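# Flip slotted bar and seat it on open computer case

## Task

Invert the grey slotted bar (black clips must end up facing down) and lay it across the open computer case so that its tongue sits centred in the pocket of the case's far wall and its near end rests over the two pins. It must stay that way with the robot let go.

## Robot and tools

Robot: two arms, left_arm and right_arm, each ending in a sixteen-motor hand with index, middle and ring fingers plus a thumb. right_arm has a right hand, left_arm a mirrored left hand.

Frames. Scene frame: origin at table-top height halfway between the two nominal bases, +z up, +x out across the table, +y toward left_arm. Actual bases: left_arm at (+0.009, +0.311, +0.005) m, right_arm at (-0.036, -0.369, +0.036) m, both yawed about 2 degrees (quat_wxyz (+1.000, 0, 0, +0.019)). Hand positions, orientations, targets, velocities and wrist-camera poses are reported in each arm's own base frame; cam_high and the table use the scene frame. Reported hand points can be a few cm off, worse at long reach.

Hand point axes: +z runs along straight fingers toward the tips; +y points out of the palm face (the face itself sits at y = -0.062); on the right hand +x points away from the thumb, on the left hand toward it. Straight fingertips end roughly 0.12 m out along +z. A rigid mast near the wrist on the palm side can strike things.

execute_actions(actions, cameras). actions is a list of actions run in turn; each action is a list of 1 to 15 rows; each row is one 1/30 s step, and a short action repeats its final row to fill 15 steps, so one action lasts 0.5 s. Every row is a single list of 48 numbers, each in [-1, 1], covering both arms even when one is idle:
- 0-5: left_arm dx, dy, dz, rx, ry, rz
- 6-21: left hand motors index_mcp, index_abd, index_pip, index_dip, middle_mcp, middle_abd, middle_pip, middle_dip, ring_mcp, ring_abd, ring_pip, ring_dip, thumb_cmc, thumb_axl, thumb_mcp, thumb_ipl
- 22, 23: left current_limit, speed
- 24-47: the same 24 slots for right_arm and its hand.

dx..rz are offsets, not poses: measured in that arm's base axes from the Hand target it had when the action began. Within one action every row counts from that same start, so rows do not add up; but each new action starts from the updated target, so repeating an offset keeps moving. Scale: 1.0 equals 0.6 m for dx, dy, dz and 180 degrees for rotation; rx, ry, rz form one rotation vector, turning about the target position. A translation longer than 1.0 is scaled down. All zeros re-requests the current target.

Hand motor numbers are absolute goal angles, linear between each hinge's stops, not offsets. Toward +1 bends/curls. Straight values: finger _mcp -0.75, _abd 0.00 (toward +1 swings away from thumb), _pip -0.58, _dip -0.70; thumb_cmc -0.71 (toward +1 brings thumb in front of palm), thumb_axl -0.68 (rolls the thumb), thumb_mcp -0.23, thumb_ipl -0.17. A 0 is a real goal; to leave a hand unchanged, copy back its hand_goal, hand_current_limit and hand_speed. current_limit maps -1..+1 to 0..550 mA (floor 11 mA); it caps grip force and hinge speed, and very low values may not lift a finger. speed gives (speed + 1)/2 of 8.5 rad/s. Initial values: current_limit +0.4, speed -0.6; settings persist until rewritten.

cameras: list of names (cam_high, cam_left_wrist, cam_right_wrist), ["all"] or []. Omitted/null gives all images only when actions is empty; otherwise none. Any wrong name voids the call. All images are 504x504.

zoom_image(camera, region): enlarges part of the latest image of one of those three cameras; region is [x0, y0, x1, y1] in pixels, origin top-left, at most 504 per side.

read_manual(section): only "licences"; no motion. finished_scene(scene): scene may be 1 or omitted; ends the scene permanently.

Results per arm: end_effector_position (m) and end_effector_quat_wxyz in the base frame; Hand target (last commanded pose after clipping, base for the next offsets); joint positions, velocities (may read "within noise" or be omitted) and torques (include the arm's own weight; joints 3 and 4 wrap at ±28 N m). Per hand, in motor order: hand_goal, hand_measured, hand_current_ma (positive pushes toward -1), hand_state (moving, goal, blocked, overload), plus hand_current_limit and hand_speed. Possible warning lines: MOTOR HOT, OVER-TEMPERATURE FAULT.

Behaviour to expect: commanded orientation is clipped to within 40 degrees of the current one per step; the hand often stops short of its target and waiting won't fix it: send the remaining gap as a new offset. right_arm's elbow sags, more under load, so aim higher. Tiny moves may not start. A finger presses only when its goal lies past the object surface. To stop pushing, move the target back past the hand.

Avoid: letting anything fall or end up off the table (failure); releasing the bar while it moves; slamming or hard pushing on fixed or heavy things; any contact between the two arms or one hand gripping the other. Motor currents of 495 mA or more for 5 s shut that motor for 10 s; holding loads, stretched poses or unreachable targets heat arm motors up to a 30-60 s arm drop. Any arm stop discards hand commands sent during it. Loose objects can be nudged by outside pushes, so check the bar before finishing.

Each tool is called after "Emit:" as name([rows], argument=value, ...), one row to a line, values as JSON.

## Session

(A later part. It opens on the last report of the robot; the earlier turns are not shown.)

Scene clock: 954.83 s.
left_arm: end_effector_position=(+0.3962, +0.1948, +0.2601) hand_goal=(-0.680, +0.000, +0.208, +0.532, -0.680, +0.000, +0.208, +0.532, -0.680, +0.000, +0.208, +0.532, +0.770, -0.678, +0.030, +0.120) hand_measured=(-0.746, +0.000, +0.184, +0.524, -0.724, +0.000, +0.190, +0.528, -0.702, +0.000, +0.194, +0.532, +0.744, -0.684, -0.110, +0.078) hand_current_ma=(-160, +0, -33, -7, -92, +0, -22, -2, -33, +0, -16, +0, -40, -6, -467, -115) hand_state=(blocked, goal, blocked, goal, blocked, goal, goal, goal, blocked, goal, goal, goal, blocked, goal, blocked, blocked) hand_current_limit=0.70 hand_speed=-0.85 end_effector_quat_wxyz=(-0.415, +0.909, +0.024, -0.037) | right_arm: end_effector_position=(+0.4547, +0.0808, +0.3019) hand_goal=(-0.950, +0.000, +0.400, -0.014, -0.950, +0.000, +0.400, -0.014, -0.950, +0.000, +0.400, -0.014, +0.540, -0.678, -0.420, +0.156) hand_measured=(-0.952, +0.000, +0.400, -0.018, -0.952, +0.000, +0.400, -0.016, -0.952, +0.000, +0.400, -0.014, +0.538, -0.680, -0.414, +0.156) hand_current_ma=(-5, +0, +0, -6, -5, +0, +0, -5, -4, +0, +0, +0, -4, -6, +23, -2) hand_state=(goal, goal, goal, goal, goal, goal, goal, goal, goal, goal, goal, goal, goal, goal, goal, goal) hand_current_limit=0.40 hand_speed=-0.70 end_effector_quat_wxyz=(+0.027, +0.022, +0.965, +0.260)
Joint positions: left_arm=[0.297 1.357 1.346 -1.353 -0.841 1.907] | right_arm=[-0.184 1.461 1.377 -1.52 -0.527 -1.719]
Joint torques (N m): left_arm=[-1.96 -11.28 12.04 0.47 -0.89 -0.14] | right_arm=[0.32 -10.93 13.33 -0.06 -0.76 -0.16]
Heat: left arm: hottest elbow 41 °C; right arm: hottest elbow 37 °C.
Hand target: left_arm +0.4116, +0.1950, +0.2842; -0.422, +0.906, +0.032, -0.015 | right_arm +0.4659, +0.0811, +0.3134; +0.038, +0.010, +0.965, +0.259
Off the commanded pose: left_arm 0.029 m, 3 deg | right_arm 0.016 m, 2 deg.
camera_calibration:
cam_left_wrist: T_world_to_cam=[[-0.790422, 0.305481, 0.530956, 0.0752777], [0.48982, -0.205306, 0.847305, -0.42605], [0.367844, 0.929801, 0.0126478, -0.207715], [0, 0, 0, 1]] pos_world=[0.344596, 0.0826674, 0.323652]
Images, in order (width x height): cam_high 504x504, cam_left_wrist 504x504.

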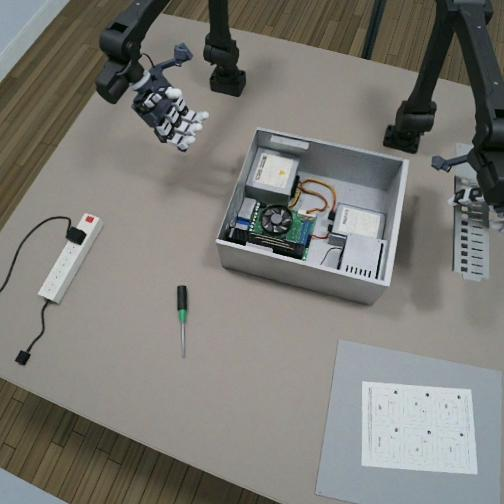

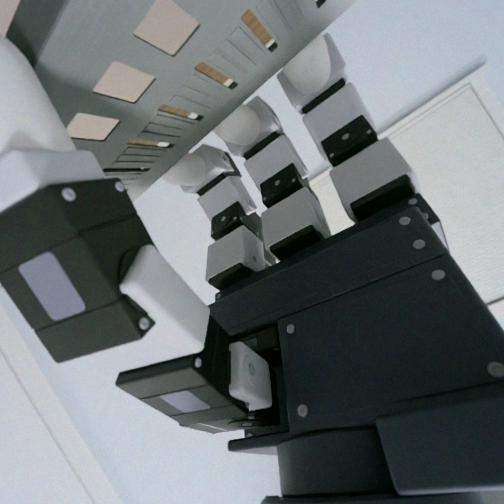

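Emit:
execute_actions([
  [[0.025,-0.08,0.01,0,0,0,-0.68,0,0.208,0.532,-0.68,0,0.208,0.532,-0.68,0,0.208,0.532,0.77,-0.678,0.03,0.12,0.7,-0.85,0,-0.06,0,0,0,0,-0.95,0,0.40,-0.014,-0.95,0,0.40,-0.014,-0.95,0,0.40,-0.014,0.54,-0.678,-0.42,0.157,0.4,-0.7]],
  [[0.03,-0.12,0.01,0,0,0,-0.68,0,0.208,0.532,-0.68,0,0.208,0.532,-0.68,0,0.208,0.532,0.77,-0.678,0.03,0.12,0.7,-0.85,0,-0.06,0,0,0,0,-0.95,0,0.40,-0.014,-0.95,0,0.40,-0.014,-0.95,0,0.40,-0.014,0.54,-0.678,-0.42,0.157,0.4,-0.7]],
  [[0.03,-0.12,0,0,0,0,-0.68,0,0.208,0.532,-0.68,0,0.208,0.532,-0.68,0,0.208,0.532,0.77,-0.678,0.03,0.12,0.7,-0.85,0,0,0,0,0,0,-0.95,0,0.40,-0.014,-0.95,0,0.40,-0.014,-0.95,0,0.40,-0.014,0.54,-0.678,-0.42,0.157,0.4,-0.7]],
  [[0.03,-0.12,0,0,0,0,-0.68,0,0.208,0.532,-0.68,0,0.208,0.532,-0.68,0,0.208,0.532,0.77,-0.678,0.03,0.12,0.7,-0.85,0,0,0,0,0,0,-0.95,0,0.40,-0.014,-0.95,0,0.40,-0.014,-0.95,0,0.40,-0.014,0.54,-0.678,-0.42,0.157,0.4,-0.7]],
], cameras=["cam_high","cam_left_wrist"])

Scene clock: 961.27 s.
left_arm: end_effector_position=(+0.4645, -0.0691, +0.2715) hand_goal=(-0.680, +0.000, +0.208, +0.532, -0.680, +0.000, +0.208, +0.532, -0.680, +0.000, +0.208, +0.532, +0.770, -0.678, +0.030, +0.120) hand_measured=(-0.742, +0.000, +0.184, +0.524, -0.722, +0.000, +0.188, +0.528, -0.702, +0.000, +0.194, +0.532, +0.744, -0.684, -0.110, +0.078) hand_current_ma=(-151, +0, -35, -7, -85, +0, -24, -2, -31, +0, -16, +0, -40, -6, -467, -120) hand_state=(blocked, goal, blocked, goal, blocked, goal, goal, goal, blocked, goal, goal, goal, blocked, goal, blocked, blocked) hand_current_limit=0.70 hand_speed=-0.85 end_effector_quat_wxyz=(-0.382, +0.921, -0.039, +0.068) | right_arm: end_effector_position=(+0.4549, +0.0131, +0.3027) hand_goal=(-0.950, +0.000, +0.400, -0.014, -0.950, +0.000, +0.400, -0.014, -0.950, +0.000, +0.400, -0.014, +0.540, -0.678, -0.420, +0.156) hand_measured=(-0.952, +0.000, +0.400, -0.018, -0.952, +0.000, +0.400, -0.016, -0.952, +0.000, +0.400, -0.014, +0.538, -0.680, -0.414, +0.156) hand_current_ma=(-5, +0, +0, -6, -5, +0, +0, -5, -4, +0, +0, +0, -4, -6, +22, -2) hand_state=(goal, goal, goal, goal, goal, goal, goal, goal, goal, goal, goal, goal, goal, goal, goal, goal) hand_current_limit=0.40 hand_speed=-0.70 end_effector_quat_wxyz=(+0.026, +0.020, +0.964, +0.263)
Joint positions: left_arm=[-0.296 1.493 1.523 -1.681 -0.794 1.325] | right_arm=[-0.335 1.527 1.448 -1.618 -0.521 -1.899]
Joint torques (N m): left_arm=[-0.62 -13.04 11.77 0.03 -0.78 -0.3] | right_arm=[0.03 -11.87 13.24 -0.29 -0.65 -0.16]
Heat: left arm: hottest elbow 42 °C; right arm: hottest elbow 37 °C.
Hand target: left_arm +0.4806, -0.0690, +0.2961; -0.422, +0.906, +0.032, -0.015 | right_arm +0.4659, +0.0092, +0.3134; +0.038, +0.010, +0.965, +0.259
Off the commanded pose: left_arm 0.029 m, 13 deg | right_arm 0.016 m, 2 deg.
joint sent to its limit (left arm) — joint 4 (wrist pitch), lower limit. The joint targets are off in orientation, not in position.
camera_calibration:
cam_left_wrist: T_world_to_cam=[[-0.775075, 0.495163, 0.39252, 0.247279], [0.322646, -0.223971, 0.919639, -0.466716], [0.543285, 0.839435, 0.0138317, -0.0757477], [0, 0, 0, 1]] pos_world=[0.383396, -0.163389, 0.333196]
Images, in order (width x height): cam_high 504x504, cam_left_wrist 504x504.

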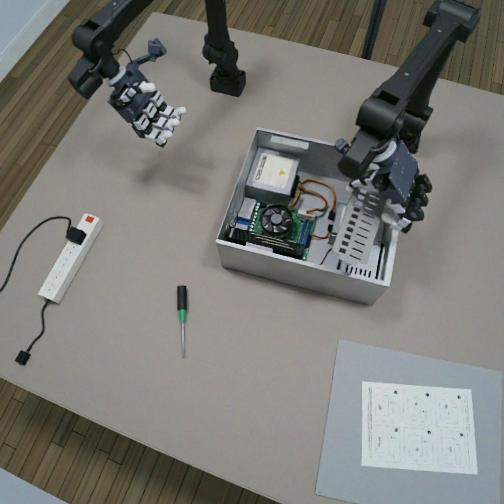

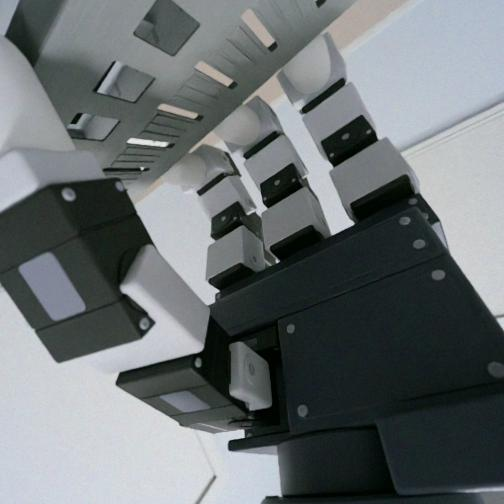

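Emit:
execute_actions([
  [[-0.03,0.12,0,0,0,0,-0.68,0,0.208,0.532,-0.68,0,0.208,0.532,-0.68,0,0.208,0.532,0.77,-0.678,0.03,0.12,0.7,-0.85,0,0,0,0,0,0,-0.95,0,0.40,-0.014,-0.95,0,0.40,-0.014,-0.95,0,0.40,-0.014,0.54,-0.678,-0.42,0.157,0.4,-0.7]],
  [[-0.03,0.12,0,0,0,0.02,-0.68,0,0.208,0.532,-0.68,0,0.208,0.532,-0.68,0,0.208,0.532,0.77,-0.678,0.03,0.12,0.7,-0.85,0,0,0,0,0,0,-0.95,0,0.40,-0.014,-0.95,0,0.40,-0.014,-0.95,0,0.40,-0.014,0.54,-0.678,-0.42,0.157,0.4,-0.7]],
  [[-0.03,0.12,-0.01,0,0,0.035,-0.68,0,0.208,0.532,-0.68,0,0.208,0.532,-0.68,0,0.208,0.532,0.77,-0.678,0.03,0.12,0.7,-0.85,0,0,0,0,0,0,-0.95,0,0.40,-0.014,-0.95,0,0.40,-0.014,-0.95,0,0.40,-0.014,0.54,-0.678,-0.42,0.157,0.4,-0.7]],
  [[-0.02,0.08,-0.06,0,0,0.035,-0.68,0,0.208,0.532,-0.68,0,0.208,0.532,-0.68,0,0.208,0.532,0.77,-0.678,0.03,0.12,0.7,-0.85,0,0,0,0,0,0,-0.95,0,0.40,-0.014,-0.95,0,0.40,-0.014,-0.95,0,0.40,-0.014,0.54,-0.678,-0.42,0.157,0.4,-0.7]],
], cameras=["cam_high"])

Scene clock: 993.43 s.
left_arm: end_effector_position=(+0.4105, +0.1937, +0.2513) hand_goal=(-0.680, +0.000, +0.208, +0.532, -0.680, +0.000, +0.208, +0.532, -0.680, +0.000, +0.208, +0.532, +0.770, -0.678, +0.030, +0.120) hand_measured=(-0.742, +0.000, +0.182, +0.524, -0.722, +0.000, +0.188, +0.528, -0.702, +0.000, +0.194, +0.532, +0.744, -0.684, -0.110, +0.076) hand_current_ma=(-146, +0, -35, -7, -82, +0, -24, -2, -30, +0, -16, +0, -40, -6, -467, -123) hand_state=(blocked, goal, blocked, goal, blocked, goal, goal, goal, blocked, goal, goal, goal, blocked, goal, blocked, blocked) hand_current_limit=0.70 hand_speed=-0.85 end_effector_quat_wxyz=(-0.413, +0.894, +0.150, -0.085) | right_arm: end_effector_position=(+0.4549, +0.0131, +0.3027) hand_goal=(-0.950, +0.000, +0.400, -0.014, -0.950, +0.000, +0.400, -0.014, -0.950, +0.000, +0.400, -0.014, +0.540, -0.678, -0.420, +0.156) hand_measured=(-0.952, +0.000, +0.400, -0.018, -0.952, +0.000, +0.400, -0.016, -0.952, +0.000, +0.400, -0.014, +0.538, -0.680, -0.414, +0.156) hand_current_ma=(-5, +0, +0, -6, -5, +0, +0, -5, -4, +0, +0, +0, -4, -6, +22, -2) hand_state=(goal, goal, goal, goal, goal, goal, goal, goal, goal, goal, goal, goal, goal, goal, goal, goal) hand_current_limit=0.40 hand_speed=-0.70 end_effector_quat_wxyz=(+0.026, +0.020, +0.964, +0.263)
Joint positions: left_arm=[0.267 1.5 1.471 -1.662 -0.865 1.451] | right_arm=[-0.335 1.527 1.448 -1.618 -0.521 -1.899]
Joint torques (N m): left_arm=[-1.32 -13.63 7.41 0.65 -0.88 -0.23] | right_arm=[0.03 -11.87 13.23 -0.29 -0.65 -0.16]
Heat: left arm: hottest elbow 47 °C; right arm: hottest elbow 34 °C.
Hand target: left_arm +0.4146, +0.1950, +0.2542; -0.416, +0.892, +0.159, -0.074 | right_arm +0.4659, +0.0092, +0.3134; +0.038, +0.010, +0.965, +0.259
Off the commanded pose: left_arm 0.005 m, 2 deg | right_arm 0.016 m, 2 deg.
Images, in order (width x height): cam_high 504x504.

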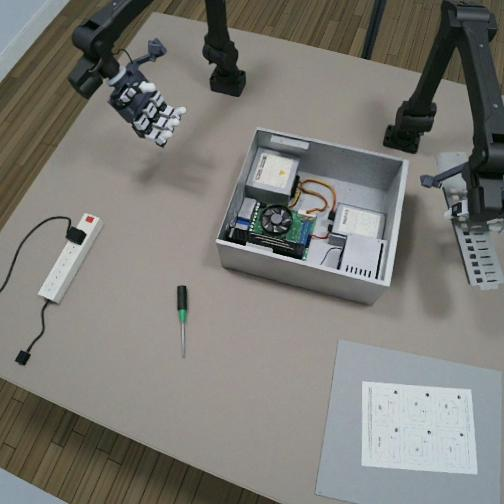

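Emit:
execute_actions([
  [[0,0,-0.12,0,0,0,-0.68,0,0.208,0.532,-0.68,0,0.208,0.532,-0.68,0,0.208,0.532,0.77,-0.678,0.03,0.12,0.7,-0.85,0,0,0,0,0,0,-0.95,0,0.40,-0.014,-0.95,0,0.40,-0.014,-0.95,0,0.40,-0.014,0.54,-0.678,-0.42,0.157,0.4,-0.7]],
  [[0,0,-0.12,0,0,0,-0.68,0,0.208,0.532,-0.68,0,0.208,0.532,-0.68,0,0.208,0.532,0.77,-0.678,0.03,0.12,0.7,-0.85,0,0,0,0,0,0,-0.95,0,0.40,-0.014,-0.95,0,0.40,-0.014,-0.95,0,0.40,-0.014,0.54,-0.678,-0.42,0.157,0.4,-0.7]],
  [[0,0,-0.09,0,0,0,-0.68,0,0.208,0.532,-0.68,0,0.208,0.532,-0.68,0,0.208,0.532,0.77,-0.678,0.03,0.12,0.7,-0.85,0,0,0,0,0,0,-0.95,0,0.40,-0.014,-0.95,0,0.40,-0.014,-0.95,0,0.40,-0.014,0.54,-0.678,-0.42,0.157,0.4,-0.7]],
  [[0,0,-0.04,0,0,0,-0.68,0,0.208,0.532,-0.68,0,0.208,0.532,-0.68,0,0.208,0.532,0.77,-0.678,0.03,0.12,0.7,-0.85,0,0,0,0,0,0,-0.95,0,0.40,-0.014,-0.95,0,0.40,-0.014,-0.95,0,0.40,-0.014,0.54,-0.678,-0.42,0.157,0.4,-0.7]],
], cameras=["cam_high"])

Emit:
zoom_image(camera="cam_high", region=[380, 150, 504, 300])

Scene clock: 1000.10 s.
left_arm: end_effector_position=(+0.4124, +0.1949, +0.0338) hand_goal=(-0.680, +0.000, +0.208, +0.532, -0.680, +0.000, +0.208, +0.532, -0.680, +0.000, +0.208, +0.532, +0.770, -0.678, +0.030, +0.120) hand_measured=(-0.742, +0.000, +0.182, +0.524, -0.722, +0.000, +0.188, +0.528, -0.700, +0.000, +0.194, +0.532, +0.744, -0.684, -0.110, +0.076) hand_current_ma=(-146, +0, -36, -7, -82, +0, -24, -2, -29, +0, -14, +0, -40, -6, -468, -123) hand_state=(blocked, goal, blocked, goal, blocked, goal, goal, goal, blocked, goal, goal, goal, blocked, goal, blocked, blocked) hand_current_limit=0.70 hand_speed=-0.85 end_effector_quat_wxyz=(-0.415, +0.893, +0.159, -0.078) | right_arm: end_effector_position=(+0.4549, +0.0131, +0.3027) hand_goal=(-0.950, +0.000, +0.400, -0.014, -0.950, +0.000, +0.400, -0.014, -0.950, +0.000, +0.400, -0.014, +0.540, -0.678, -0.420, +0.156) hand_measured=(-0.952, +0.000, +0.400, -0.018, -0.952, +0.000, +0.400, -0.016, -0.952, +0.000, +0.400, -0.014, +0.538, -0.680, -0.414, +0.156) hand_current_ma=(-5, +0, +0, -6, -5, +0, +0, -5, -4, +0, +0, +0, -4, -6, +22, -2) hand_state=(goal, goal, goal, goal, goal, goal, goal, goal, goal, goal, goal, goal, goal, goal, goal, goal) hand_current_limit=0.40 hand_speed=-0.70 end_effector_quat_wxyz=(+0.026, +0.020, +0.964, +0.263)
Joint positions: left_arm=[0.267 1.673 1.072 -1.081 -0.866 1.434] | right_arm=[-0.335 1.527 1.448 -1.618 -0.521 -1.899]
Joint torques (N m): left_arm=[-1.32 -14.04 5.86 0.76 -0.83 -0.07] | right_arm=[0.03 -11.93 13.26 -0.28 -0.65 -0.16]
Heat: left arm: hottest elbow 46 °C; right arm: hottest elbow 34 °C.
Hand target: left_arm +0.4147, +0.1950, +0.0322; -0.416, +0.892, +0.159, -0.074 | right_arm +0.4659, +0.0092, +0.3134; +0.038, +0.010, +0.965, +0.259
Off the commanded pose: left_arm 0.003 m, 0 deg | right_arm 0.016 m, 2 deg.
Images, in order (width x height): cam_high 504x504.

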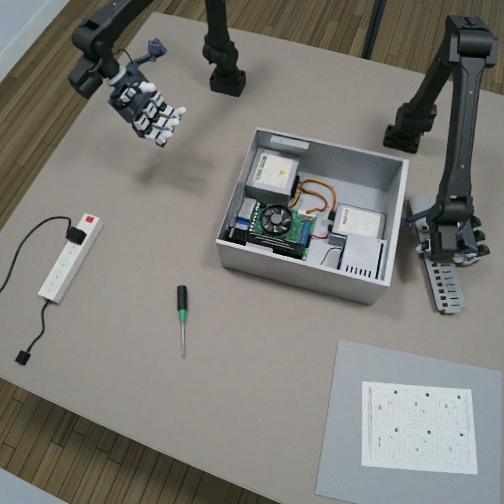

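Scaled by 3.360 from the camera's 504x504 image, which has a finer 720x720 frame.

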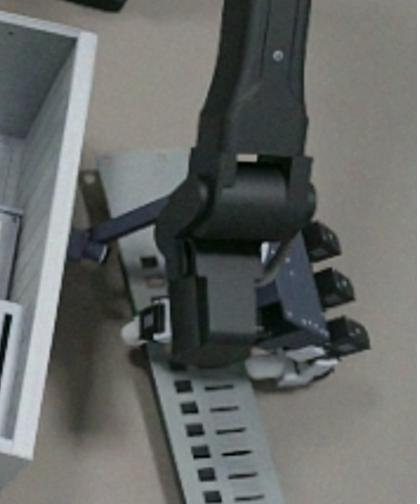

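Emit:
execute_actions([
  [[0,0.06,0,0,0,0,-0.68,0,0.208,0.532,-0.68,0,0.208,0.532,-0.68,0,0.208,0.532,0.77,-0.678,0.03,0.12,0.7,-0.85,0,0,0,0,0,0,-0.95,0,0.40,-0.014,-0.95,0,0.40,-0.014,-0.95,0,0.40,-0.014,0.54,-0.678,-0.42,0.157,0.4,-0.7]],
  [[0,0,-0.025,0,0,0,-0.68,0,0.208,0.532,-0.68,0,0.208,0.532,-0.68,0,0.208,0.532,0.77,-0.678,0.03,0.12,0.7,-0.85,0,0,0,0,0,0,-0.95,0,0.40,-0.014,-0.95,0,0.40,-0.014,-0.95,0,0.40,-0.014,0.54,-0.678,-0.42,0.157,0.4,-0.7]],
], cameras=["cam_high"])

Emit:
zoom_image(camera="cam_high", region=[380, 150, 504, 300])

Scene clock: 1003.70 s.
left_arm: end_effector_position=(+0.4150, +0.2305, +0.0205) hand_goal=(-0.680, +0.000, +0.208, +0.532, -0.680, +0.000, +0.208, +0.532, -0.680, +0.000, +0.208, +0.532, +0.770, -0.678, +0.030, +0.120) hand_measured=(-0.742, +0.000, +0.182, +0.524, -0.722, +0.000, +0.188, +0.528, -0.700, +0.000, +0.194, +0.532, +0.744, -0.684, -0.110, +0.076) hand_current_ma=(-145, +0, -36, -7, -81, +0, -24, -2, -29, +0, -14, +0, -40, -6, -468, -124) hand_state=(blocked, goal, blocked, goal, blocked, goal, goal, goal, blocked, goal, goal, goal, blocked, goal, blocked, blocked) hand_current_limit=0.70 hand_speed=-0.85 end_effector_quat_wxyz=(-0.416, +0.892, +0.162, -0.074) | right_arm: end_effector_position=(+0.4549, +0.0131, +0.3027) hand_goal=(-0.950, +0.000, +0.400, -0.014, -0.950, +0.000, +0.400, -0.014, -0.950, +0.000, +0.400, -0.014, +0.540, -0.678, -0.420, +0.156) hand_measured=(-0.952, +0.000, +0.400, -0.018, -0.952, +0.000, +0.400, -0.016, -0.952, +0.000, +0.400, -0.014, +0.538, -0.680, -0.414, +0.156) hand_current_ma=(-5, +0, +0, -6, -5, +0, +0, -5, -4, +0, +0, +0, -4, -6, +22, -2) hand_state=(goal, goal, goal, goal, goal, goal, goal, goal, goal, goal, goal, goal, goal, goal, goal, goal) hand_current_limit=0.40 hand_speed=-0.70 end_effector_quat_wxyz=(+0.026, +0.020, +0.964, +0.263)
Joint positions: left_arm=[0.342 1.704 1.072 -0.956 -0.872 1.544] | right_arm=[-0.335 1.527 1.448 -1.618 -0.521 -1.899]
Joint torques (N m): left_arm=[-1.14 -14.39 5.65 1.02 -0.81 0.04] | right_arm=[0.03 -11.87 13.24 -0.28 -0.65 -0.16]
Heat: left arm: hottest elbow 45 °C; right arm: hottest elbow 34 °C.
Hand target: left_arm +0.4147, +0.2309, +0.0172; -0.416, +0.892, +0.159, -0.074 | right_arm +0.4659, +0.0092, +0.3134; +0.038, +0.010, +0.965, +0.259
Off the commanded pose: left_arm 0.003 m, 0 deg | right_arm 0.016 m, 2 deg.
Images, in order (width x height): cam_high 504x504.

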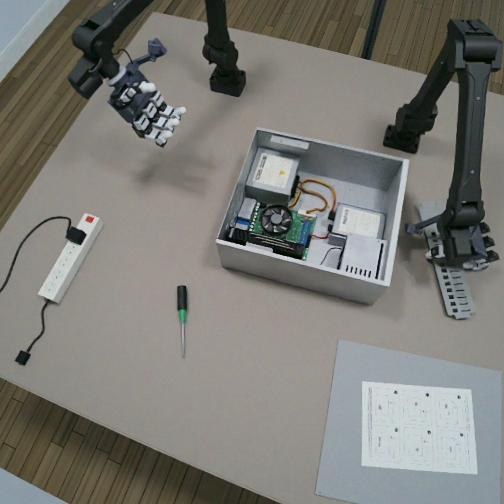

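Scaled by 3.360 from the camera's 504x504 image, which has a finer 720x720 frame.

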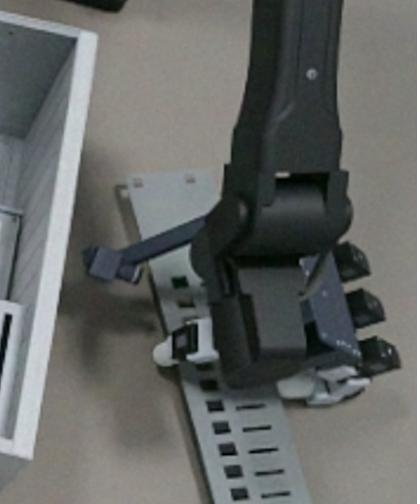

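Emit:
execute_actions([
  [[0,0.0,-0.02,0,0,0,-0.68,0,0.208,0.532,-0.68,0,0.208,0.532,-0.68,0,0.208,0.532,0.77,-0.678,0.03,0.12,0.7,-0.85,0,0,0,0,0,0,-0.95,0,0.40,-0.014,-0.95,0,0.40,-0.014,-0.95,0,0.40,-0.014,0.54,-0.678,-0.42,0.157,0.4,-0.7]],
  [[0,0,-0.004,0,0,0,-0.74,0,0.208,0.532,-0.74,0,0.208,0.532,-0.74,0,0.208,0.532,0.77,-0.678,-0.06,0.12,0.6,-0.9,0,0,0,0,0,0,-0.95,0,0.40,-0.014,-0.95,0,0.40,-0.014,-0.95,0,0.40,-0.014,0.54,-0.678,-0.42,0.157,0.4,-0.7]],
], cameras=[])

Scene clock: 1006.57 s.
left_arm: end_effector_position=(+0.4161, +0.2315, +0.0121) hand_goal=(-0.740, +0.000, +0.208, +0.532, -0.740, +0.000, +0.208, +0.532, -0.740, +0.000, +0.208, +0.532, +0.770, -0.678, -0.060, +0.120) hand_measured=(-0.756, +0.000, +0.182, +0.524, -0.748, +0.000, +0.188, +0.528, -0.742, +0.000, +0.198, +0.532, +0.758, -0.682, -0.110, +0.080) hand_current_ma=(-18, +0, -36, -7, -6, +0, -25, -2, -2, +0, -8, +0, -13, -4, -147, -112) hand_state=(goal, goal, blocked, goal, goal, goal, goal, goal, goal, goal, goal, goal, goal, goal, blocked, blocked) hand_current_limit=0.60 hand_speed=-0.90 end_effector_quat_wxyz=(-0.418, +0.891, +0.162, -0.071) | right_arm: end_effector_position=(+0.4549, +0.0131, +0.3027) hand_goal=(-0.950, +0.000, +0.400, -0.014, -0.950, +0.000, +0.400, -0.014, -0.950, +0.000, +0.400, -0.014, +0.540, -0.678, -0.420, +0.156) hand_measured=(-0.952, +0.000, +0.400, -0.018, -0.952, +0.000, +0.400, -0.016, -0.952, +0.000, +0.400, -0.014, +0.538, -0.680, -0.414, +0.156) hand_current_ma=(-5, +0, +0, -6, -5, +0, +0, -5, -4, +0, +0, +0, -4, -6, +22, -2) hand_state=(goal, goal, goal, goal, goal, goal, goal, goal, goal, goal, goal, goal, goal, goal, goal, goal) hand_current_limit=0.40 hand_speed=-0.70 end_effector_quat_wxyz=(+0.026, +0.020, +0.964, +0.263)
Joint positions: left_arm=[0.342 1.717 1.061 -0.922 -0.876 1.55] | right_arm=[-0.335 1.527 1.448 -1.618 -0.521 -1.899]
Joint torques (N m): left_arm=[-1.08 -13.63 5.34 1.21 -0.66 -0.03] | right_arm=[-0.03 -11.87 13.24 -0.28 -0.65 -0.16]
Heat: left arm: hottest elbow 44 °C; right arm: hottest elbow 34 °C.
Hand target: left_arm +0.4147, +0.2309, +0.0028; -0.416, +0.892, +0.159, -0.074 | right_arm +0.4659, +0.0092, +0.3134; +0.038, +0.010, +0.965, +0.259
Off the commanded pose: left_arm 0.009 m, 1 deg | right_arm 0.016 m, 2 deg.
No camera images: "cameras" was empty.

Emit:
execute_actions([
  [[0,0.0,0,0,0,0,-0.80,0,0.208,0.532,-0.80,0,0.208,0.532,-0.80,0,0.208,0.532,0.77,-0.678,-0.13,0.12,0.4,-0.85,0,0,0,0,0,0,-0.95,0,0.40,-0.014,-0.95,0,0.40,-0.014,-0.95,0,0.40,-0.014,0.54,-0.678,-0.42,0.157,0.4,-0.7]],
  [[0,0,0.01,0,0,0,-0.92,0,0.208,0.532,-0.92,0,0.208,0.532,-0.92,0,0.208,0.532,0.77,-0.678,-0.23,0.12,0.4,-0.75,0,0,0,0,0,0,-0.95,0,0.40,-0.014,-0.95,0,0.40,-0.014,-0.95,0,0.40,-0.014,0.54,-0.678,-0.42,0.157,0.4,-0.7]],
  [[0,0,0.06,0,0,0,-0.96,0,0.208,0.532,-0.96,0,0.208,0.532,-0.96,0,0.208,0.532,0.77,-0.678,-0.28,0.12,0.4,-0.7,0,0,0,0,0,0,-0.95,0,0.40,-0.014,-0.95,0,0.40,-0.014,-0.95,0,0.40,-0.014,0.54,-0.678,-0.42,0.157,0.4,-0.7]],
  [[0,0,0.12,0,0,0,-0.96,0,0.208,0.532,-0.96,0,0.208,0.532,-0.96,0,0.208,0.532,0.57,-0.678,-0.28,0.12,0.4,-0.7,0,0,0,0,0,0,-0.95,0,0.40,-0.014,-0.95,0,0.40,-0.014,-0.95,0,0.40,-0.014,0.54,-0.678,-0.42,0.157,0.4,-0.7]],
], cameras=["cam_high"])

Emit:
zoom_image(camera="cam_high", region=[380, 150, 504, 350])

Scene clock: 1012.33 s.
left_arm: end_effector_position=(+0.4057, +0.2272, +0.1123) hand_goal=(-0.960, +0.000, +0.208, +0.532, -0.960, +0.000, +0.208, +0.532, -0.960, +0.000, +0.208, +0.532, +0.570, -0.678, -0.280, +0.120) hand_measured=(-0.944, +0.000, +0.206, +0.528, -0.944, +0.000, +0.206, +0.528, -0.944, +0.000, +0.206, +0.532, +0.572, -0.680, -0.274, +0.118) hand_current_ma=(+19, +0, -1, -2, +20, +0, -1, -2, +21, +0, -1, +0, +1, -2, +6, -1) hand_state=(goal, goal, goal, goal, goal, goal, goal, goal, goal, goal, goal, goal, goal, goal, goal, goal) hand_current_limit=0.40 hand_speed=-0.70 end_effector_quat_wxyz=(-0.416, +0.892, +0.159, -0.074) | right_arm: end_effector_position=(+0.4549, +0.0131, +0.3027) hand_goal=(-0.950, +0.000, +0.400, -0.014, -0.950, +0.000, +0.400, -0.014, -0.950, +0.000, +0.400, -0.014, +0.540, -0.678, -0.420, +0.156) hand_measured=(-0.952, +0.000, +0.400, -0.018, -0.952, +0.000, +0.400, -0.016, -0.952, +0.000, +0.400, -0.014, +0.538, -0.680, -0.414, +0.156) hand_current_ma=(-5, +0, +0, -6, -5, +0, +0, -5, -4, +0, +0, +0, -4, -6, +22, -2) hand_state=(goal, goal, goal, goal, goal, goal, goal, goal, goal, goal, goal, goal, goal, goal, goal, goal) hand_current_limit=0.40 hand_speed=-0.70 end_effector_quat_wxyz=(+0.026, +0.020, +0.964, +0.263)
Joint positions: left_arm=[0.342 1.558 1.163 -1.188 -0.873 1.555] | right_arm=[-0.335 1.527 1.448 -1.618 -0.521 -1.899]
Joint torques (N m): left_arm=[-1.08 -12.28 9.25 -0.08 -0.78 -0.06] | right_arm=[0.03 -11.93 13.23 -0.29 -0.65 -0.16]
Heat: left arm: hottest elbow 44 °C; right arm: hottest elbow 34 °C.
Hand target: left_arm +0.4147, +0.2309, +0.1167; -0.416, +0.892, +0.159, -0.074 | right_arm +0.4659, +0.0092, +0.3134; +0.038, +0.010, +0.965, +0.259
Off the commanded pose: left_arm 0.011 m, 0 deg | right_arm 0.016 m, 2 deg.
Images, in order (width x height): cam_high 504x504.

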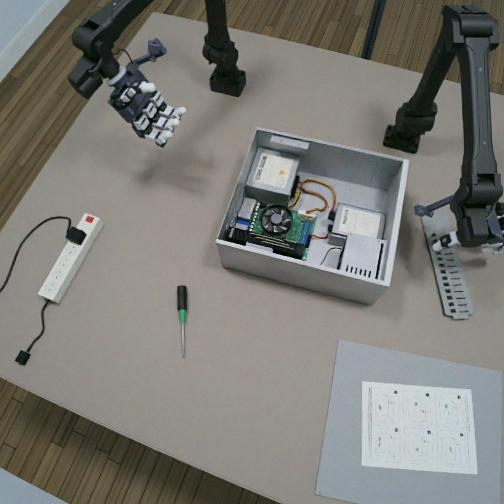

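Scaled by 2.520 from the camera's 504x504 image, which has a finer 720x720 frame.

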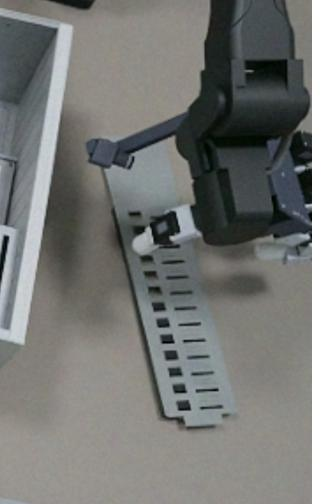

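Emit:
execute_actions([
  [[0,0.0,0.10,-0.0708,-0.0452,0.1369,-0.96,0,0.208,0.532,-0.96,0,0.208,0.532,-0.96,0,0.208,0.532,0.57,-0.678,-0.28,0.12,0.4,-0.7,0,0,0,0,0,0,-0.95,0,0.40,-0.014,-0.95,0,0.40,-0.014,-0.95,0,0.40,-0.014,0.54,-0.678,-0.42,0.157,0.4,-0.7]],
  [[0,0.0,0.08,-0.0451,-0.0708,0.1381,-0.96,0,0.208,0.532,-0.96,0,0.208,0.532,-0.96,0,0.208,0.532,0.57,-0.678,-0.28,0.12,0.4,-0.7,0,0,0,0,0,0,-0.95,0,0.40,-0.014,-0.95,0,0.40,-0.014,-0.95,0,0.40,-0.014,0.54,-0.678,-0.42,0.157,0.4,-0.7]],
  [[0,0,0,-0.011,-0.0833,0.1381,-0.96,0,0.208,0.532,-0.96,0,0.208,0.532,-0.96,0,0.208,0.532,0.57,-0.678,-0.28,0.12,0.4,-0.7,0,0,0,0,0,0,-0.95,0,0.40,-0.014,-0.95,0,0.40,-0.014,-0.95,0,0.40,-0.014,0.54,-0.678,-0.42,0.157,0.4,-0.7]],
], cameras=["cam_high"])

Scene clock: 1039.77 s.
left_arm: end_effector_position=(+0.4134, +0.2310, +0.2313) hand_goal=(-0.960, +0.000, +0.208, +0.532, -0.960, +0.000, +0.208, +0.532, -0.960, +0.000, +0.208, +0.532, +0.570, -0.678, -0.280, +0.120) hand_measured=(-0.956, +0.000, +0.206, +0.528, -0.956, +0.000, +0.206, +0.528, -0.956, +0.000, +0.206, +0.532, +0.572, -0.680, -0.274, +0.120) hand_current_ma=(+3, +0, -1, -2, +3, +0, -1, -2, +3, +0, -1, +0, +1, -2, +6, +0) hand_state=(goal, goal, goal, goal, goal, goal, goal, goal, goal, goal, goal, goal, goal, goal, goal, goal) hand_current_limit=0.40 hand_speed=-0.70 end_effector_quat_wxyz=(-0.028, +0.680, +0.732, -0.031) | right_arm: end_effector_position=(+0.4549, +0.0131, +0.3027) hand_goal=(-0.950, +0.000, +0.400, -0.014, -0.950, +0.000, +0.400, -0.014, -0.950, +0.000, +0.400, -0.014, +0.540, -0.678, -0.420, +0.156) hand_measured=(-0.952, +0.000, +0.400, -0.018, -0.952, +0.000, +0.400, -0.016, -0.952, +0.000, +0.400, -0.014, +0.538, -0.680, -0.414, +0.156) hand_current_ma=(-5, +0, +0, -6, -5, +0, +0, -5, -4, +0, +0, +0, -4, -6, +22, -2) hand_state=(goal, goal, goal, goal, goal, goal, goal, goal, goal, goal, goal, goal, goal, goal, goal, goal) hand_current_limit=0.40 hand_speed=-0.70 end_effector_quat_wxyz=(+0.026, +0.020, +0.964, +0.263)
Joint positions: left_arm=[0.534 1.403 1.324 -1.568 -0.036 0.458] | right_arm=[-0.335 1.527 1.448 -1.618 -0.521 -1.899]
Joint torques (N m): left_arm=[-1.49 -11.52 6.58 0.94 0.11 -0.23] | right_arm=[0.03 -11.87 13.24 -0.29 -0.65 -0.16]
Heat: left arm: hottest elbow 44 °C; right arm: hottest elbow 34 °C.
Hand target: left_arm +0.4147, +0.2309, +0.2248; -0.029, +0.675, +0.737, -0.032 | right_arm +0.4659, +0.0092, +0.3134; +0.038, +0.010, +0.965, +0.259
Off the commanded pose: left_arm 0.007 m, 1 deg | right_arm 0.016 m, 2 deg.
Images, in order (width x height): cam_high 504x504.

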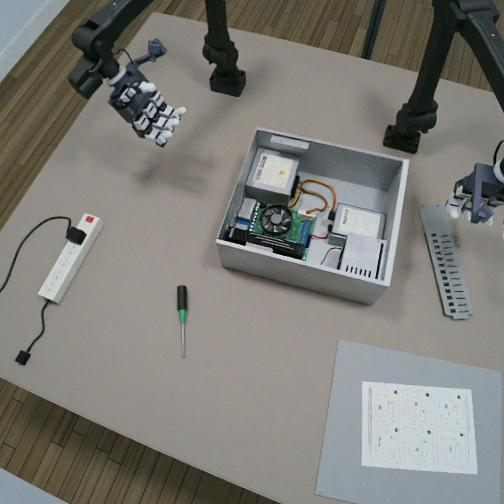

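Emit:
zoom_image(camera="cam_high", region=[400, 190, 500, 330])

Emit:
execute_actions([
  [[0,0.0,-0.066,-0.0168,0.0534,0.1385,-0.96,0,0.208,0.532,-0.96,0,0.208,0.532,-0.96,0,0.208,0.532,0.57,-0.678,-0.28,0.12,0.4,-0.7,0,0,0,0,0,0,-0.95,0,0.40,-0.014,-0.95,0,0.40,-0.014,-0.95,0,0.40,-0.014,0.54,-0.678,-0.42,0.157,0.4,-0.7]],
  [[0,0.0,-0.066,-0.0567,0.0619,0.1381,-0.96,0,0.208,0.532,-0.96,0,0.208,0.532,-0.96,0,0.208,0.532,0.57,-0.678,-0.28,0.12,0.4,-0.7,0,0,0,0,0,0,-0.95,0,0.40,-0.014,-0.95,0,0.40,-0.014,-0.95,0,0.40,-0.014,0.54,-0.678,-0.42,0.157,0.4,-0.7]],
  [[-0.02,-0.04,-0.05,-0.0615,0.0268,0.1273,-0.96,0,0.208,0.532,-0.96,0,0.208,0.532,-0.96,0,0.208,0.532,0.57,-0.678,-0.28,0.12,0.4,-0.7,0,0,0,0,0,0,-0.95,0,0.40,-0.014,-0.95,0,0.40,-0.014,-0.95,0,0.40,-0.014,0.54,-0.678,-0.42,0.157,0.4,-0.7]],
  [[-0.024,-0.045,-0.025,-0.0446,0.0024,0.0988,-0.96,0,0.208,0.532,-0.96,0,0.208,0.532,-0.96,0,0.208,0.532,0.57,-0.678,-0.28,0.12,0.4,-0.7,0,0,0,0,0,0,-0.95,0,0.40,-0.014,-0.95,0,0.40,-0.014,-0.95,0,0.40,-0.014,0.54,-0.678,-0.42,0.157,0.4,-0.7]],
], cameras=["cam_high","cam_left_wrist"])

Emit:
zoom_image(camera="cam_high", region=[384, 180, 504, 330])

Scaled by 3.600 from the camera's 504x504 image, which has a finer 720x720 frame.

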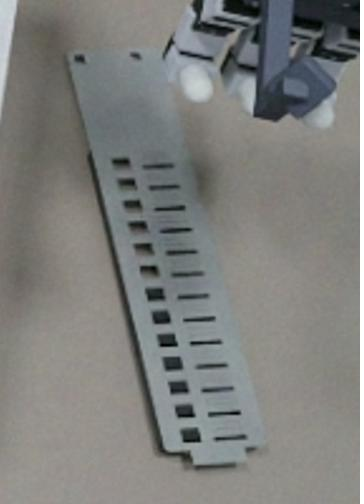

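Scene clock: 1047.73 s.
left_arm: end_effector_position=(+0.3945, +0.1806, +0.1108) hand_goal=(-0.960, +0.000, +0.208, +0.532, -0.960, +0.000, +0.208, +0.532, -0.960, +0.000, +0.208, +0.532, +0.570, -0.678, -0.280, +0.120) hand_measured=(-0.954, +0.000, +0.206, +0.528, -0.954, +0.000, +0.206, +0.528, -0.954, +0.000, +0.206, +0.532, +0.572, -0.680, -0.274, +0.120) hand_current_ma=(+6, +0, -1, -2, +6, +0, -1, -2, +6, +0, -1, +0, +0, -2, +5, +0) hand_state=(goal, goal, goal, goal, goal, goal, goal, goal, goal, goal, goal, goal, goal, goal, goal, goal) hand_current_limit=0.40 hand_speed=-0.70 end_effector_quat_wxyz=(+0.034, -0.030, +0.909, -0.414) | right_arm: end_effector_position=(+0.4549, +0.0131, +0.3027) hand_goal=(-0.950, +0.000, +0.400, -0.014, -0.950, +0.000, +0.400, -0.014, -0.950, +0.000, +0.400, -0.014, +0.540, -0.678, -0.420, +0.156) hand_measured=(-0.952, +0.000, +0.400, -0.018, -0.952, +0.000, +0.400, -0.016, -0.952, +0.000, +0.400, -0.014, +0.538, -0.680, -0.414, +0.156) hand_current_ma=(-5, +0, +0, -6, -5, +0, +0, -5, -4, +0, +0, +0, -4, -6, +22, -2) hand_state=(goal, goal, goal, goal, goal, goal, goal, goal, goal, goal, goal, goal, goal, goal, goal, goal) hand_current_limit=0.40 hand_speed=-0.70 end_effector_quat_wxyz=(+0.026, +0.020, +0.964, +0.263)
Joint positions: left_arm=[0.567 1.748 1.385 -1.674 0.748 -0.884] | right_arm=[-0.335 1.527 1.448 -1.618 -0.521 -1.899]
Joint torques (N m): left_arm=[-0.79 -14.33 5.48 -0.61 0.94 -0.22] | right_arm=[0.03 -11.87 13.24 -0.29 -0.65 -0.16]
Heat: left arm: hottest elbow 43 °C; right arm: hottest elbow 34 °C.
Hand target: left_arm +0.3883, +0.1799, +0.1005; +0.021, -0.046, +0.905, -0.422 | right_arm +0.4659, +0.0092, +0.3134; +0.038, +0.010, +0.965, +0.259
Off the commanded pose: left_arm 0.012 m, 3 deg | right_arm 0.016 m, 2 deg.
camera_calibration:
cam_left_wrist: T_world_to_cam=[[0.798387, -0.299385, 0.522444, -0.359107], [-0.483268, 0.198999, 0.852556, 0.00859962], [-0.359208, -0.93315, 0.0141954, 0.431063], [0, 0, 0, 1]] pos_world=[0.445703, 0.293024, 0.174162]
Images, in order (width x height): cam_high 504x504, cam_left_wrist 504x504.

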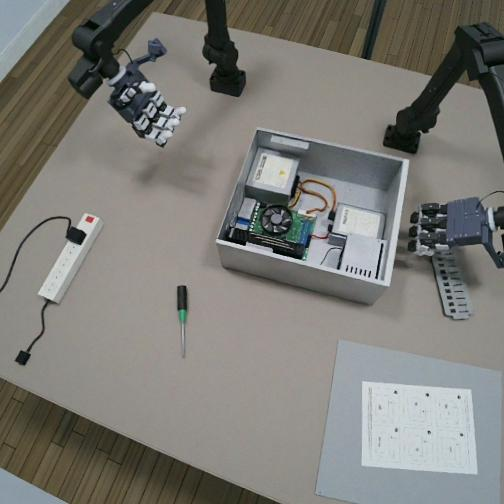

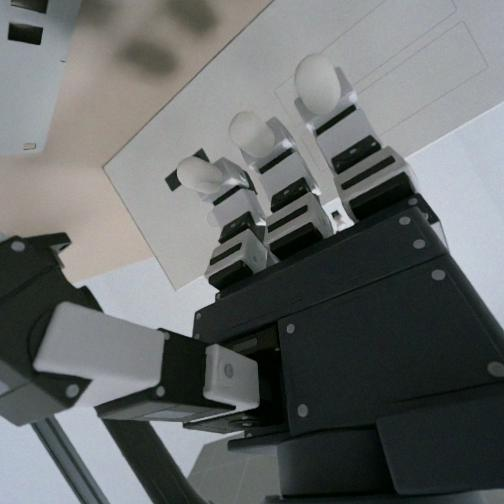

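Scaled by 3.360 from the camera's 504x504 image, which has a finer 720x720 frame.

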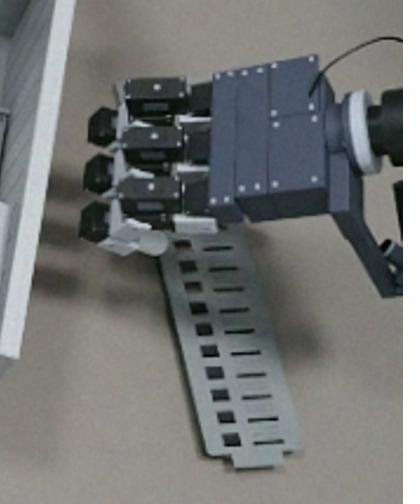

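Emit:
execute_actions([
  [[0.042,0.0235,-0.04,0,0,0,-0.95,0,0.186,0.567,-0.88,0,0.315,0.43,-0.83,0,0.47,0.207,0.676,-0.678,-0.2,0.016,0.4,-0.7,0,0,0,0,0,0,-0.95,0,0.40,-0.014,-0.95,0,0.40,-0.014,-0.95,0,0.40,-0.014,0.54,-0.678,-0.42,0.157,0.4,-0.7]],
  [[0,0,-0.045,0,0,0,-0.95,0,0.186,0.567,-0.88,0,0.315,0.43,-0.83,0,0.47,0.207,0.676,-0.678,-0.2,0.016,0.4,-0.7,0,0,0,0,0,0,-0.95,0,0.40,-0.014,-0.95,0,0.40,-0.014,-0.95,0,0.40,-0.014,0.54,-0.678,-0.42,0.157,0.4,-0.7]],
], cameras=["cam_high","cam_left_wrist"])

Emit:
zoom_image(camera="cam_high", region=[384, 190, 504, 340])

Scene clock: 1066.53 s.
left_arm: end_effector_position=(+0.4081, +0.1889, +0.0554) hand_goal=(-0.950, +0.000, +0.186, +0.566, -0.880, +0.000, +0.314, +0.430, -0.830, +0.000, +0.470, +0.206, +0.676, -0.678, -0.200, +0.016) hand_measured=(-0.944, +0.000, +0.188, +0.562, -0.874, +0.000, +0.312, +0.432, -0.826, +0.000, +0.466, +0.208, +0.674, -0.680, -0.200, +0.018) hand_current_ma=(+5, +0, +1, -2, +4, +0, -1, +1, +3, +0, -2, +1, -2, -2, +0, +2) hand_state=(goal, goal, goal, goal, goal, goal, goal, goal, goal, goal, goal, goal, goal, goal, goal, goal) hand_current_limit=0.40 hand_speed=-0.70 end_effector_quat_wxyz=(+0.020, -0.039, +0.905, -0.423) | right_arm: end_effector_position=(+0.4549, +0.0131, +0.3027) hand_goal=(-0.950, +0.000, +0.400, -0.014, -0.950, +0.000, +0.400, -0.014, -0.950, +0.000, +0.400, -0.014, +0.540, -0.678, -0.420, +0.156) hand_measured=(-0.952, +0.000, +0.400, -0.018, -0.952, +0.000, +0.400, -0.016, -0.952, +0.000, +0.400, -0.014, +0.538, -0.680, -0.414, +0.156) hand_current_ma=(-5, +0, +0, -6, -5, +0, +0, -5, -4, +0, +0, +0, -4, -6, +22, -2) hand_state=(goal, goal, goal, goal, goal, goal, goal, goal, goal, goal, goal, goal, goal, goal, goal, goal) hand_current_limit=0.40 hand_speed=-0.70 end_effector_quat_wxyz=(+0.026, +0.020, +0.964, +0.263)
Joint positions: left_arm=[0.567 1.87 1.391 -1.595 0.75 -0.889] | right_arm=[-0.335 1.527 1.448 -1.618 -0.521 -1.899]
Joint torques (N m): left_arm=[-0.97 -15.5 6.94 -0.09 0.87 -0.23] | right_arm=[0.03 -11.93 13.24 -0.28 -0.64 -0.16]
Heat: left arm: hottest elbow 40 °C; right arm: hottest elbow 35 °C.
Hand target: left_arm +0.4135, +0.1940, +0.0496; +0.021, -0.046, +0.905, -0.422 | right_arm +0.4659, +0.0092, +0.3134; +0.038, +0.010, +0.965, +0.259
Off the commanded pose: left_arm 0.009 m, 1 deg | right_arm 0.016 m, 2 deg.
camera_calibration:
cam_left_wrist: T_world_to_cam=[[0.816371, -0.284703, 0.502477, -0.347603], [-0.456425, 0.21503, 0.863388, 0.0461675], [-0.353857, -0.934187, 0.0455988, 0.440705], [0, 0, 0, 1]] pos_world=[0.460792, 0.30281, 0.114706]
Images, in order (width x height): cam_high 504x504, cam_left_wrist 504x504.

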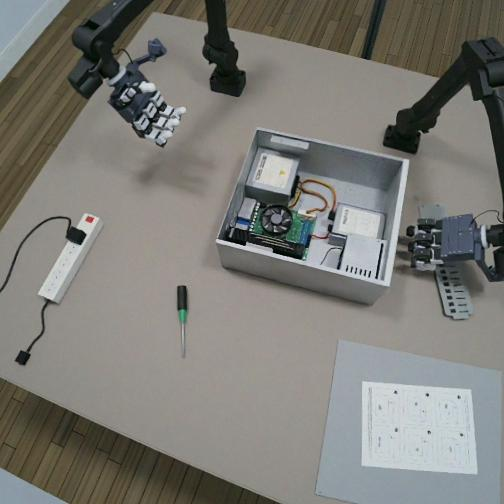

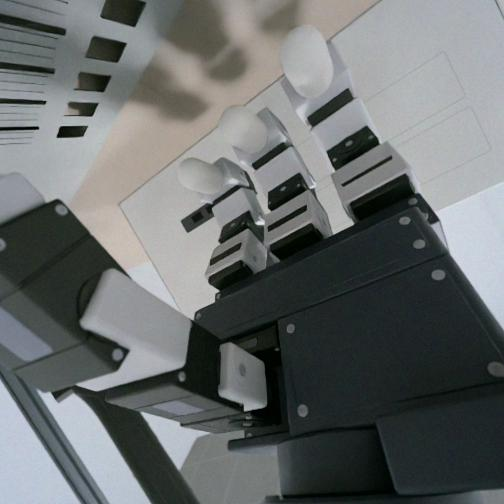

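Scaled by 3.360 from the camera's 504x504 image, which has a finer 720x720 frame.

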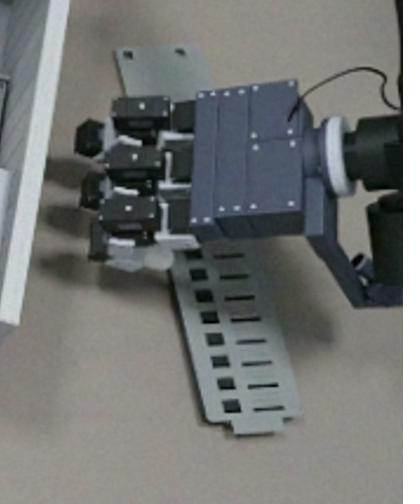

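Emit:
execute_actions([
  [[0.014,0.008,-0.045,0,0,0,-0.95,0,0.186,0.567,-0.88,0,0.315,0.43,-0.83,0,0.47,0.207,0.676,-0.678,-0.2,0.016,0.4,-0.7,0,0,0,0,0,0,-0.95,0,0.40,-0.014,-0.95,0,0.40,-0.014,-0.95,0,0.40,-0.014,0.54,-0.678,-0.42,0.157,0.4,-0.7]],
  [[0,0,-0.025,0,0,0,-0.95,0,0.186,0.567,-0.88,0,0.315,0.43,-0.83,0,0.47,0.207,0.676,-0.678,-0.2,0.016,0.4,-0.7,0,0,0,0,0,0,-0.95,0,0.40,-0.014,-0.95,0,0.40,-0.014,-0.95,0,0.40,-0.014,0.54,-0.678,-0.42,0.157,0.4,-0.7]],
], cameras=["cam_high","cam_left_wrist"])

Emit:
zoom_image(camera="cam_high", region=[384, 190, 504, 340])

Scene clock: 1070.73 s.
left_arm: end_effector_position=(+0.4190, +0.1957, +0.0157) hand_goal=(-0.950, +0.000, +0.186, +0.566, -0.880, +0.000, +0.314, +0.430, -0.830, +0.000, +0.470, +0.206, +0.676, -0.678, -0.200, +0.016) hand_measured=(-0.944, +0.000, +0.188, +0.562, -0.874, +0.000, +0.312, +0.432, -0.826, +0.000, +0.466, +0.208, +0.674, -0.680, -0.200, +0.018) hand_current_ma=(+5, +0, +1, -2, +4, +0, -1, +1, +3, +0, -2, +1, -2, -2, +0, +2) hand_state=(goal, goal, goal, goal, goal, goal, goal, goal, goal, goal, goal, goal, goal, goal, goal, goal) hand_current_limit=0.40 hand_speed=-0.70 end_effector_quat_wxyz=(+0.023, -0.039, +0.906, -0.421) | right_arm: end_effector_position=(+0.4549, +0.0131, +0.3027) hand_goal=(-0.950, +0.000, +0.400, -0.014, -0.950, +0.000, +0.400, -0.014, -0.950, +0.000, +0.400, -0.014, +0.540, -0.678, -0.420, +0.156) hand_measured=(-0.952, +0.000, +0.400, -0.018, -0.952, +0.000, +0.400, -0.016, -0.952, +0.000, +0.400, -0.014, +0.538, -0.680, -0.414, +0.156) hand_current_ma=(-5, +0, +0, -6, -5, +0, +0, -5, -4, +0, +0, +0, -4, -6, +22, -2) hand_state=(goal, goal, goal, goal, goal, goal, goal, goal, goal, goal, goal, goal, goal, goal, goal, goal) hand_current_limit=0.40 hand_speed=-0.70 end_effector_quat_wxyz=(+0.026, +0.020, +0.964, +0.263)
Joint positions: left_arm=[0.567 1.944 1.391 -1.512 0.751 -0.89] | right_arm=[-0.335 1.527 1.448 -1.618 -0.521 -1.899]
Joint torques (N m): left_arm=[-1.03 -16.09 6.27 -0.06 0.88 -0.23] | right_arm=[-0.03 -11.93 13.24 -0.29 -0.65 -0.16]
Heat: left arm: hottest elbow 40 °C; right arm: hottest elbow 35 °C.
Hand target: left_arm +0.4219, +0.1989, +0.0075; +0.021, -0.046, +0.905, -0.422 | right_arm +0.4659, +0.0092, +0.3134; +0.038, +0.010, +0.965, +0.259
Off the commanded pose: left_arm 0.009 m, 1 deg | right_arm 0.016 m, 2 deg.
camera_calibration:
cam_left_wrist: T_world_to_cam=[[0.813533, -0.28594, 0.506363, -0.333212], [-0.461909, 0.211247, 0.861403, 0.0869734], [-0.353277, -0.934673, 0.0397781, 0.452738], [0, 0, 0, 1]] pos_world=[0.471194, 0.30951, 0.075798]
Images, in order (width x height): cam_high 504x504, cam_left_wrist 504x504.

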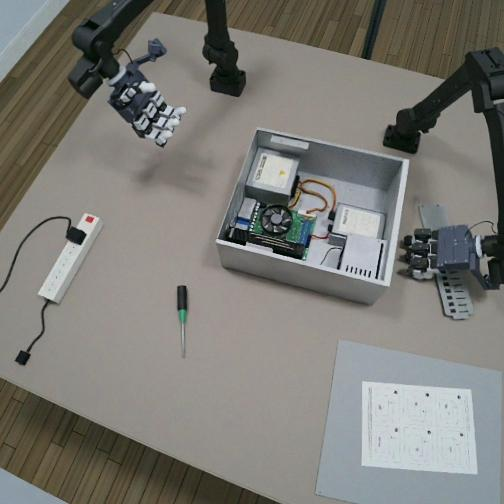

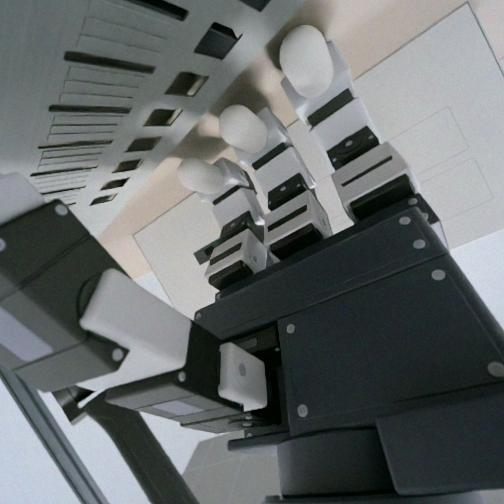

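Scaled by 3.360 from the camera's 504x504 image, which has a finer 720x720 frame.

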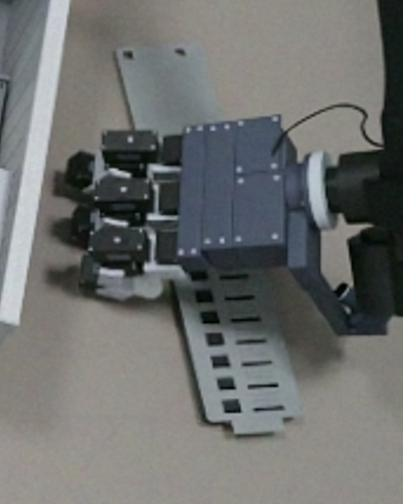

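Emit:
execute_actions([
  [[-0.006,-0.003,-0.01,0,0,0,-0.90,0,0.186,0.567,-0.84,0,0.315,0.43,-0.79,0,0.47,0.207,0.676,-0.678,-0.16,0.016,0.3,-0.8,0,0,0,0,0,0,-0.95,0,0.40,-0.014,-0.95,0,0.40,-0.014,-0.95,0,0.40,-0.014,0.54,-0.678,-0.42,0.157,0.4,-0.7]],
  [[0,0,0,0,0,0,-0.87,0,0.186,0.567,-0.80,0,0.315,0.43,-0.74,0,0.47,0.207,0.676,-0.678,-0.12,0.016,0.3,-0.8,0,0,0,0,0,0,-0.95,0,0.40,-0.014,-0.95,0,0.40,-0.014,-0.95,0,0.40,-0.014,0.54,-0.678,-0.42,0.157,0.4,-0.7]],
  [[0,0,0,0,0,0,-0.85,0,0.186,0.567,-0.76,0,0.315,0.43,-0.70,0,0.47,0.207,0.676,-0.678,-0.09,0.016,0.3,-0.85,0,0,0,0,0,0,-0.95,0,0.40,-0.014,-0.95,0,0.40,-0.014,-0.95,0,0.40,-0.014,0.54,-0.678,-0.42,0.157,0.4,-0.7]],
], cameras=["cam_high","cam_left_wrist"])

Emit:
zoom_image(camera="cam_high", region=[384, 190, 504, 340])

Scene clock: 1076.23 s.
left_arm: end_effector_position=(+0.4227, +0.1979, +0.0142) hand_goal=(-0.850, +0.000, +0.186, +0.566, -0.760, +0.000, +0.314, +0.430, -0.700, +0.000, +0.470, +0.206, +0.676, -0.678, -0.090, +0.016) hand_measured=(-0.846, +0.000, +0.188, +0.562, -0.756, +0.000, +0.312, +0.432, -0.706, +0.000, +0.466, +0.208, +0.674, -0.680, -0.090, +0.018) hand_current_ma=(+3, +0, +1, -2, +2, +0, -1, +1, -4, +0, -2, +1, -2, -2, +0, +1) hand_state=(goal, goal, goal, goal, goal, goal, goal, goal, goal, goal, goal, goal, goal, goal, goal, goal) hand_current_limit=0.30 hand_speed=-0.85 end_effector_quat_wxyz=(+0.030, -0.035, +0.907, -0.418) | right_arm: end_effector_position=(+0.4549, +0.0131, +0.3027) hand_goal=(-0.950, +0.000, +0.400, -0.014, -0.950, +0.000, +0.400, -0.014, -0.950, +0.000, +0.400, -0.014, +0.540, -0.678, -0.420, +0.156) hand_measured=(-0.952, +0.000, +0.400, -0.018, -0.952, +0.000, +0.400, -0.016, -0.952, +0.000, +0.400, -0.014, +0.538, -0.680, -0.414, +0.156) hand_current_ma=(-5, +0, +0, -6, -5, +0, +0, -5, -4, +0, +0, +0, -4, -6, +22, -2) hand_state=(goal, goal, goal, goal, goal, goal, goal, goal, goal, goal, goal, goal, goal, goal, goal, goal) hand_current_limit=0.40 hand_speed=-0.70 end_effector_quat_wxyz=(+0.026, +0.020, +0.964, +0.263)
Joint positions: left_arm=[0.567 1.944 1.391 -1.495 0.752 -0.89] | right_arm=[-0.335 1.527 1.448 -1.618 -0.521 -1.899]
Joint torques (N m): left_arm=[-1.03 -16.15 4.97 -0.01 0.82 -0.21] | right_arm=[-0.03 -11.87 13.26 -0.29 -0.65 -0.16]
Heat: left arm: hottest elbow 39 °C; right arm: hottest elbow 35 °C.
Hand target: left_arm +0.4183, +0.1970, +0.0016; +0.021, -0.046, +0.905, -0.422 | right_arm +0.4659, +0.0092, +0.3134; +0.038, +0.010, +0.965, +0.259
Off the commanded pose: left_arm 0.013 m, 2 deg | right_arm 0.016 m, 2 deg.
camera_calibration:
cam_left_wrist: T_world_to_cam=[[0.805874, -0.289898, 0.516261, -0.33099], [-0.47515, 0.203597, 0.856026, 0.0967078], [-0.353269, -0.935151, 0.0263284, 0.456349], [0, 0, 0, 1]] pos_world=[0.473901, 0.311113, 0.0760778]
Images, in order (width x height): cam_high 504x504, cam_left_wrist 504x504.

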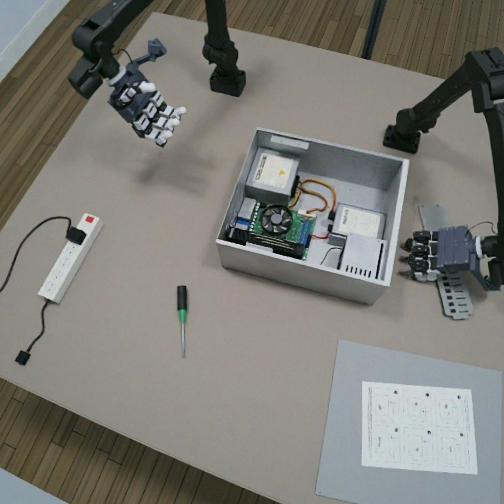

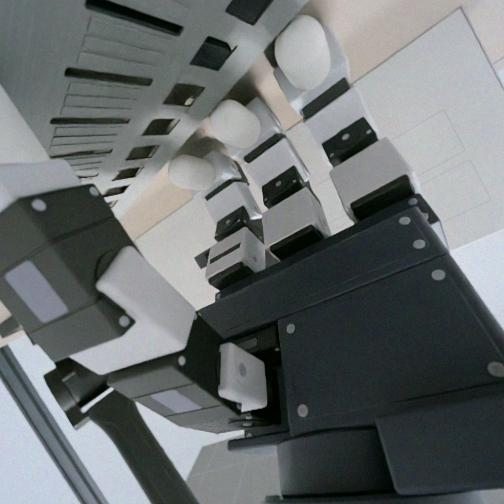

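Scaled by 3.360 from the camera's 504x504 image, which has a finer 720x720 frame.

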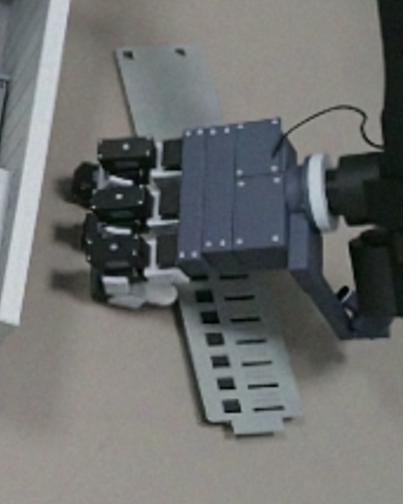

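Emit:
execute_actions([
  [[-0.012,0,-0.018,0,0,0,-0.86,0,0.186,0.567,-0.77,0,0.315,0.43,-0.71,0,0.47,0.207,0.676,-0.678,-0.11,0.016,0.3,-0.85,0,0,0,0,0,0,-0.95,0,0.40,-0.014,-0.95,0,0.40,-0.014,-0.95,0,0.40,-0.014,0.54,-0.678,-0.42,0.157,0.4,-0.7]],
], cameras=[])

Scene clock: 1080.33 s.
left_arm: end_effector_position=(+0.4212, +0.1984, +0.0108) hand_goal=(-0.860, +0.000, +0.186, +0.566, -0.770, +0.000, +0.314, +0.430, -0.710, +0.000, +0.470, +0.206, +0.676, -0.678, -0.110, +0.016) hand_measured=(-0.846, +0.000, +0.188, +0.562, -0.756, +0.000, +0.312, +0.432, -0.724, -0.006, +0.474, +0.208, +0.674, -0.680, -0.104, +0.018) hand_current_ma=(+16, +0, +1, -2, +15, +0, -1, +1, -17, -3, +3, +1, -2, -2, +5, +1) hand_state=(goal, goal, goal, goal, goal, goal, goal, goal, goal, goal, goal, goal, goal, goal, goal, goal) hand_current_limit=0.30 hand_speed=-0.85 end_effector_quat_wxyz=(+0.036, -0.038, +0.906, -0.419) | right_arm: end_effector_position=(+0.4549, +0.0131, +0.3027) hand_goal=(-0.950, +0.000, +0.400, -0.014, -0.950, +0.000, +0.400, -0.014, -0.950, +0.000, +0.400, -0.014, +0.540, -0.678, -0.420, +0.156) hand_measured=(-0.952, +0.000, +0.400, -0.018, -0.952, +0.000, +0.400, -0.016, -0.952, +0.000, +0.400, -0.014, +0.538, -0.680, -0.414, +0.156) hand_current_ma=(-5, +0, +0, -6, -5, +0, +0, -5, -4, +0, +0, +0, -4, -6, +22, -2) hand_state=(goal, goal, goal, goal, goal, goal, goal, goal, goal, goal, goal, goal, goal, goal, goal, goal) hand_current_limit=0.40 hand_speed=-0.70 end_effector_quat_wxyz=(+0.026, +0.020, +0.964, +0.263)
Joint positions: left_arm=[0.574 1.942 1.377 -1.476 0.76 -0.89] | right_arm=[-0.335 1.527 1.448 -1.618 -0.521 -1.899]
Joint torques (N m): left_arm=[-0.91 -15.62 3.92 0.31 0.36 -0.11] | right_arm=[0.03 -11.87 13.24 -0.28 -0.65 -0.16]
Heat: left arm: hottest elbow 39 °C; right arm: hottest elbow 35 °C.
Hand target: left_arm +0.4111, +0.1971, -0.0092; +0.021, -0.046, +0.905, -0.422 | right_arm +0.4659, +0.0092, +0.3134; +0.038, +0.010, +0.965, +0.259
Off the commanded pose: left_arm 0.022 m, 2 deg | right_arm 0.016 m, 2 deg.
No camera images: "cameras" was empty.


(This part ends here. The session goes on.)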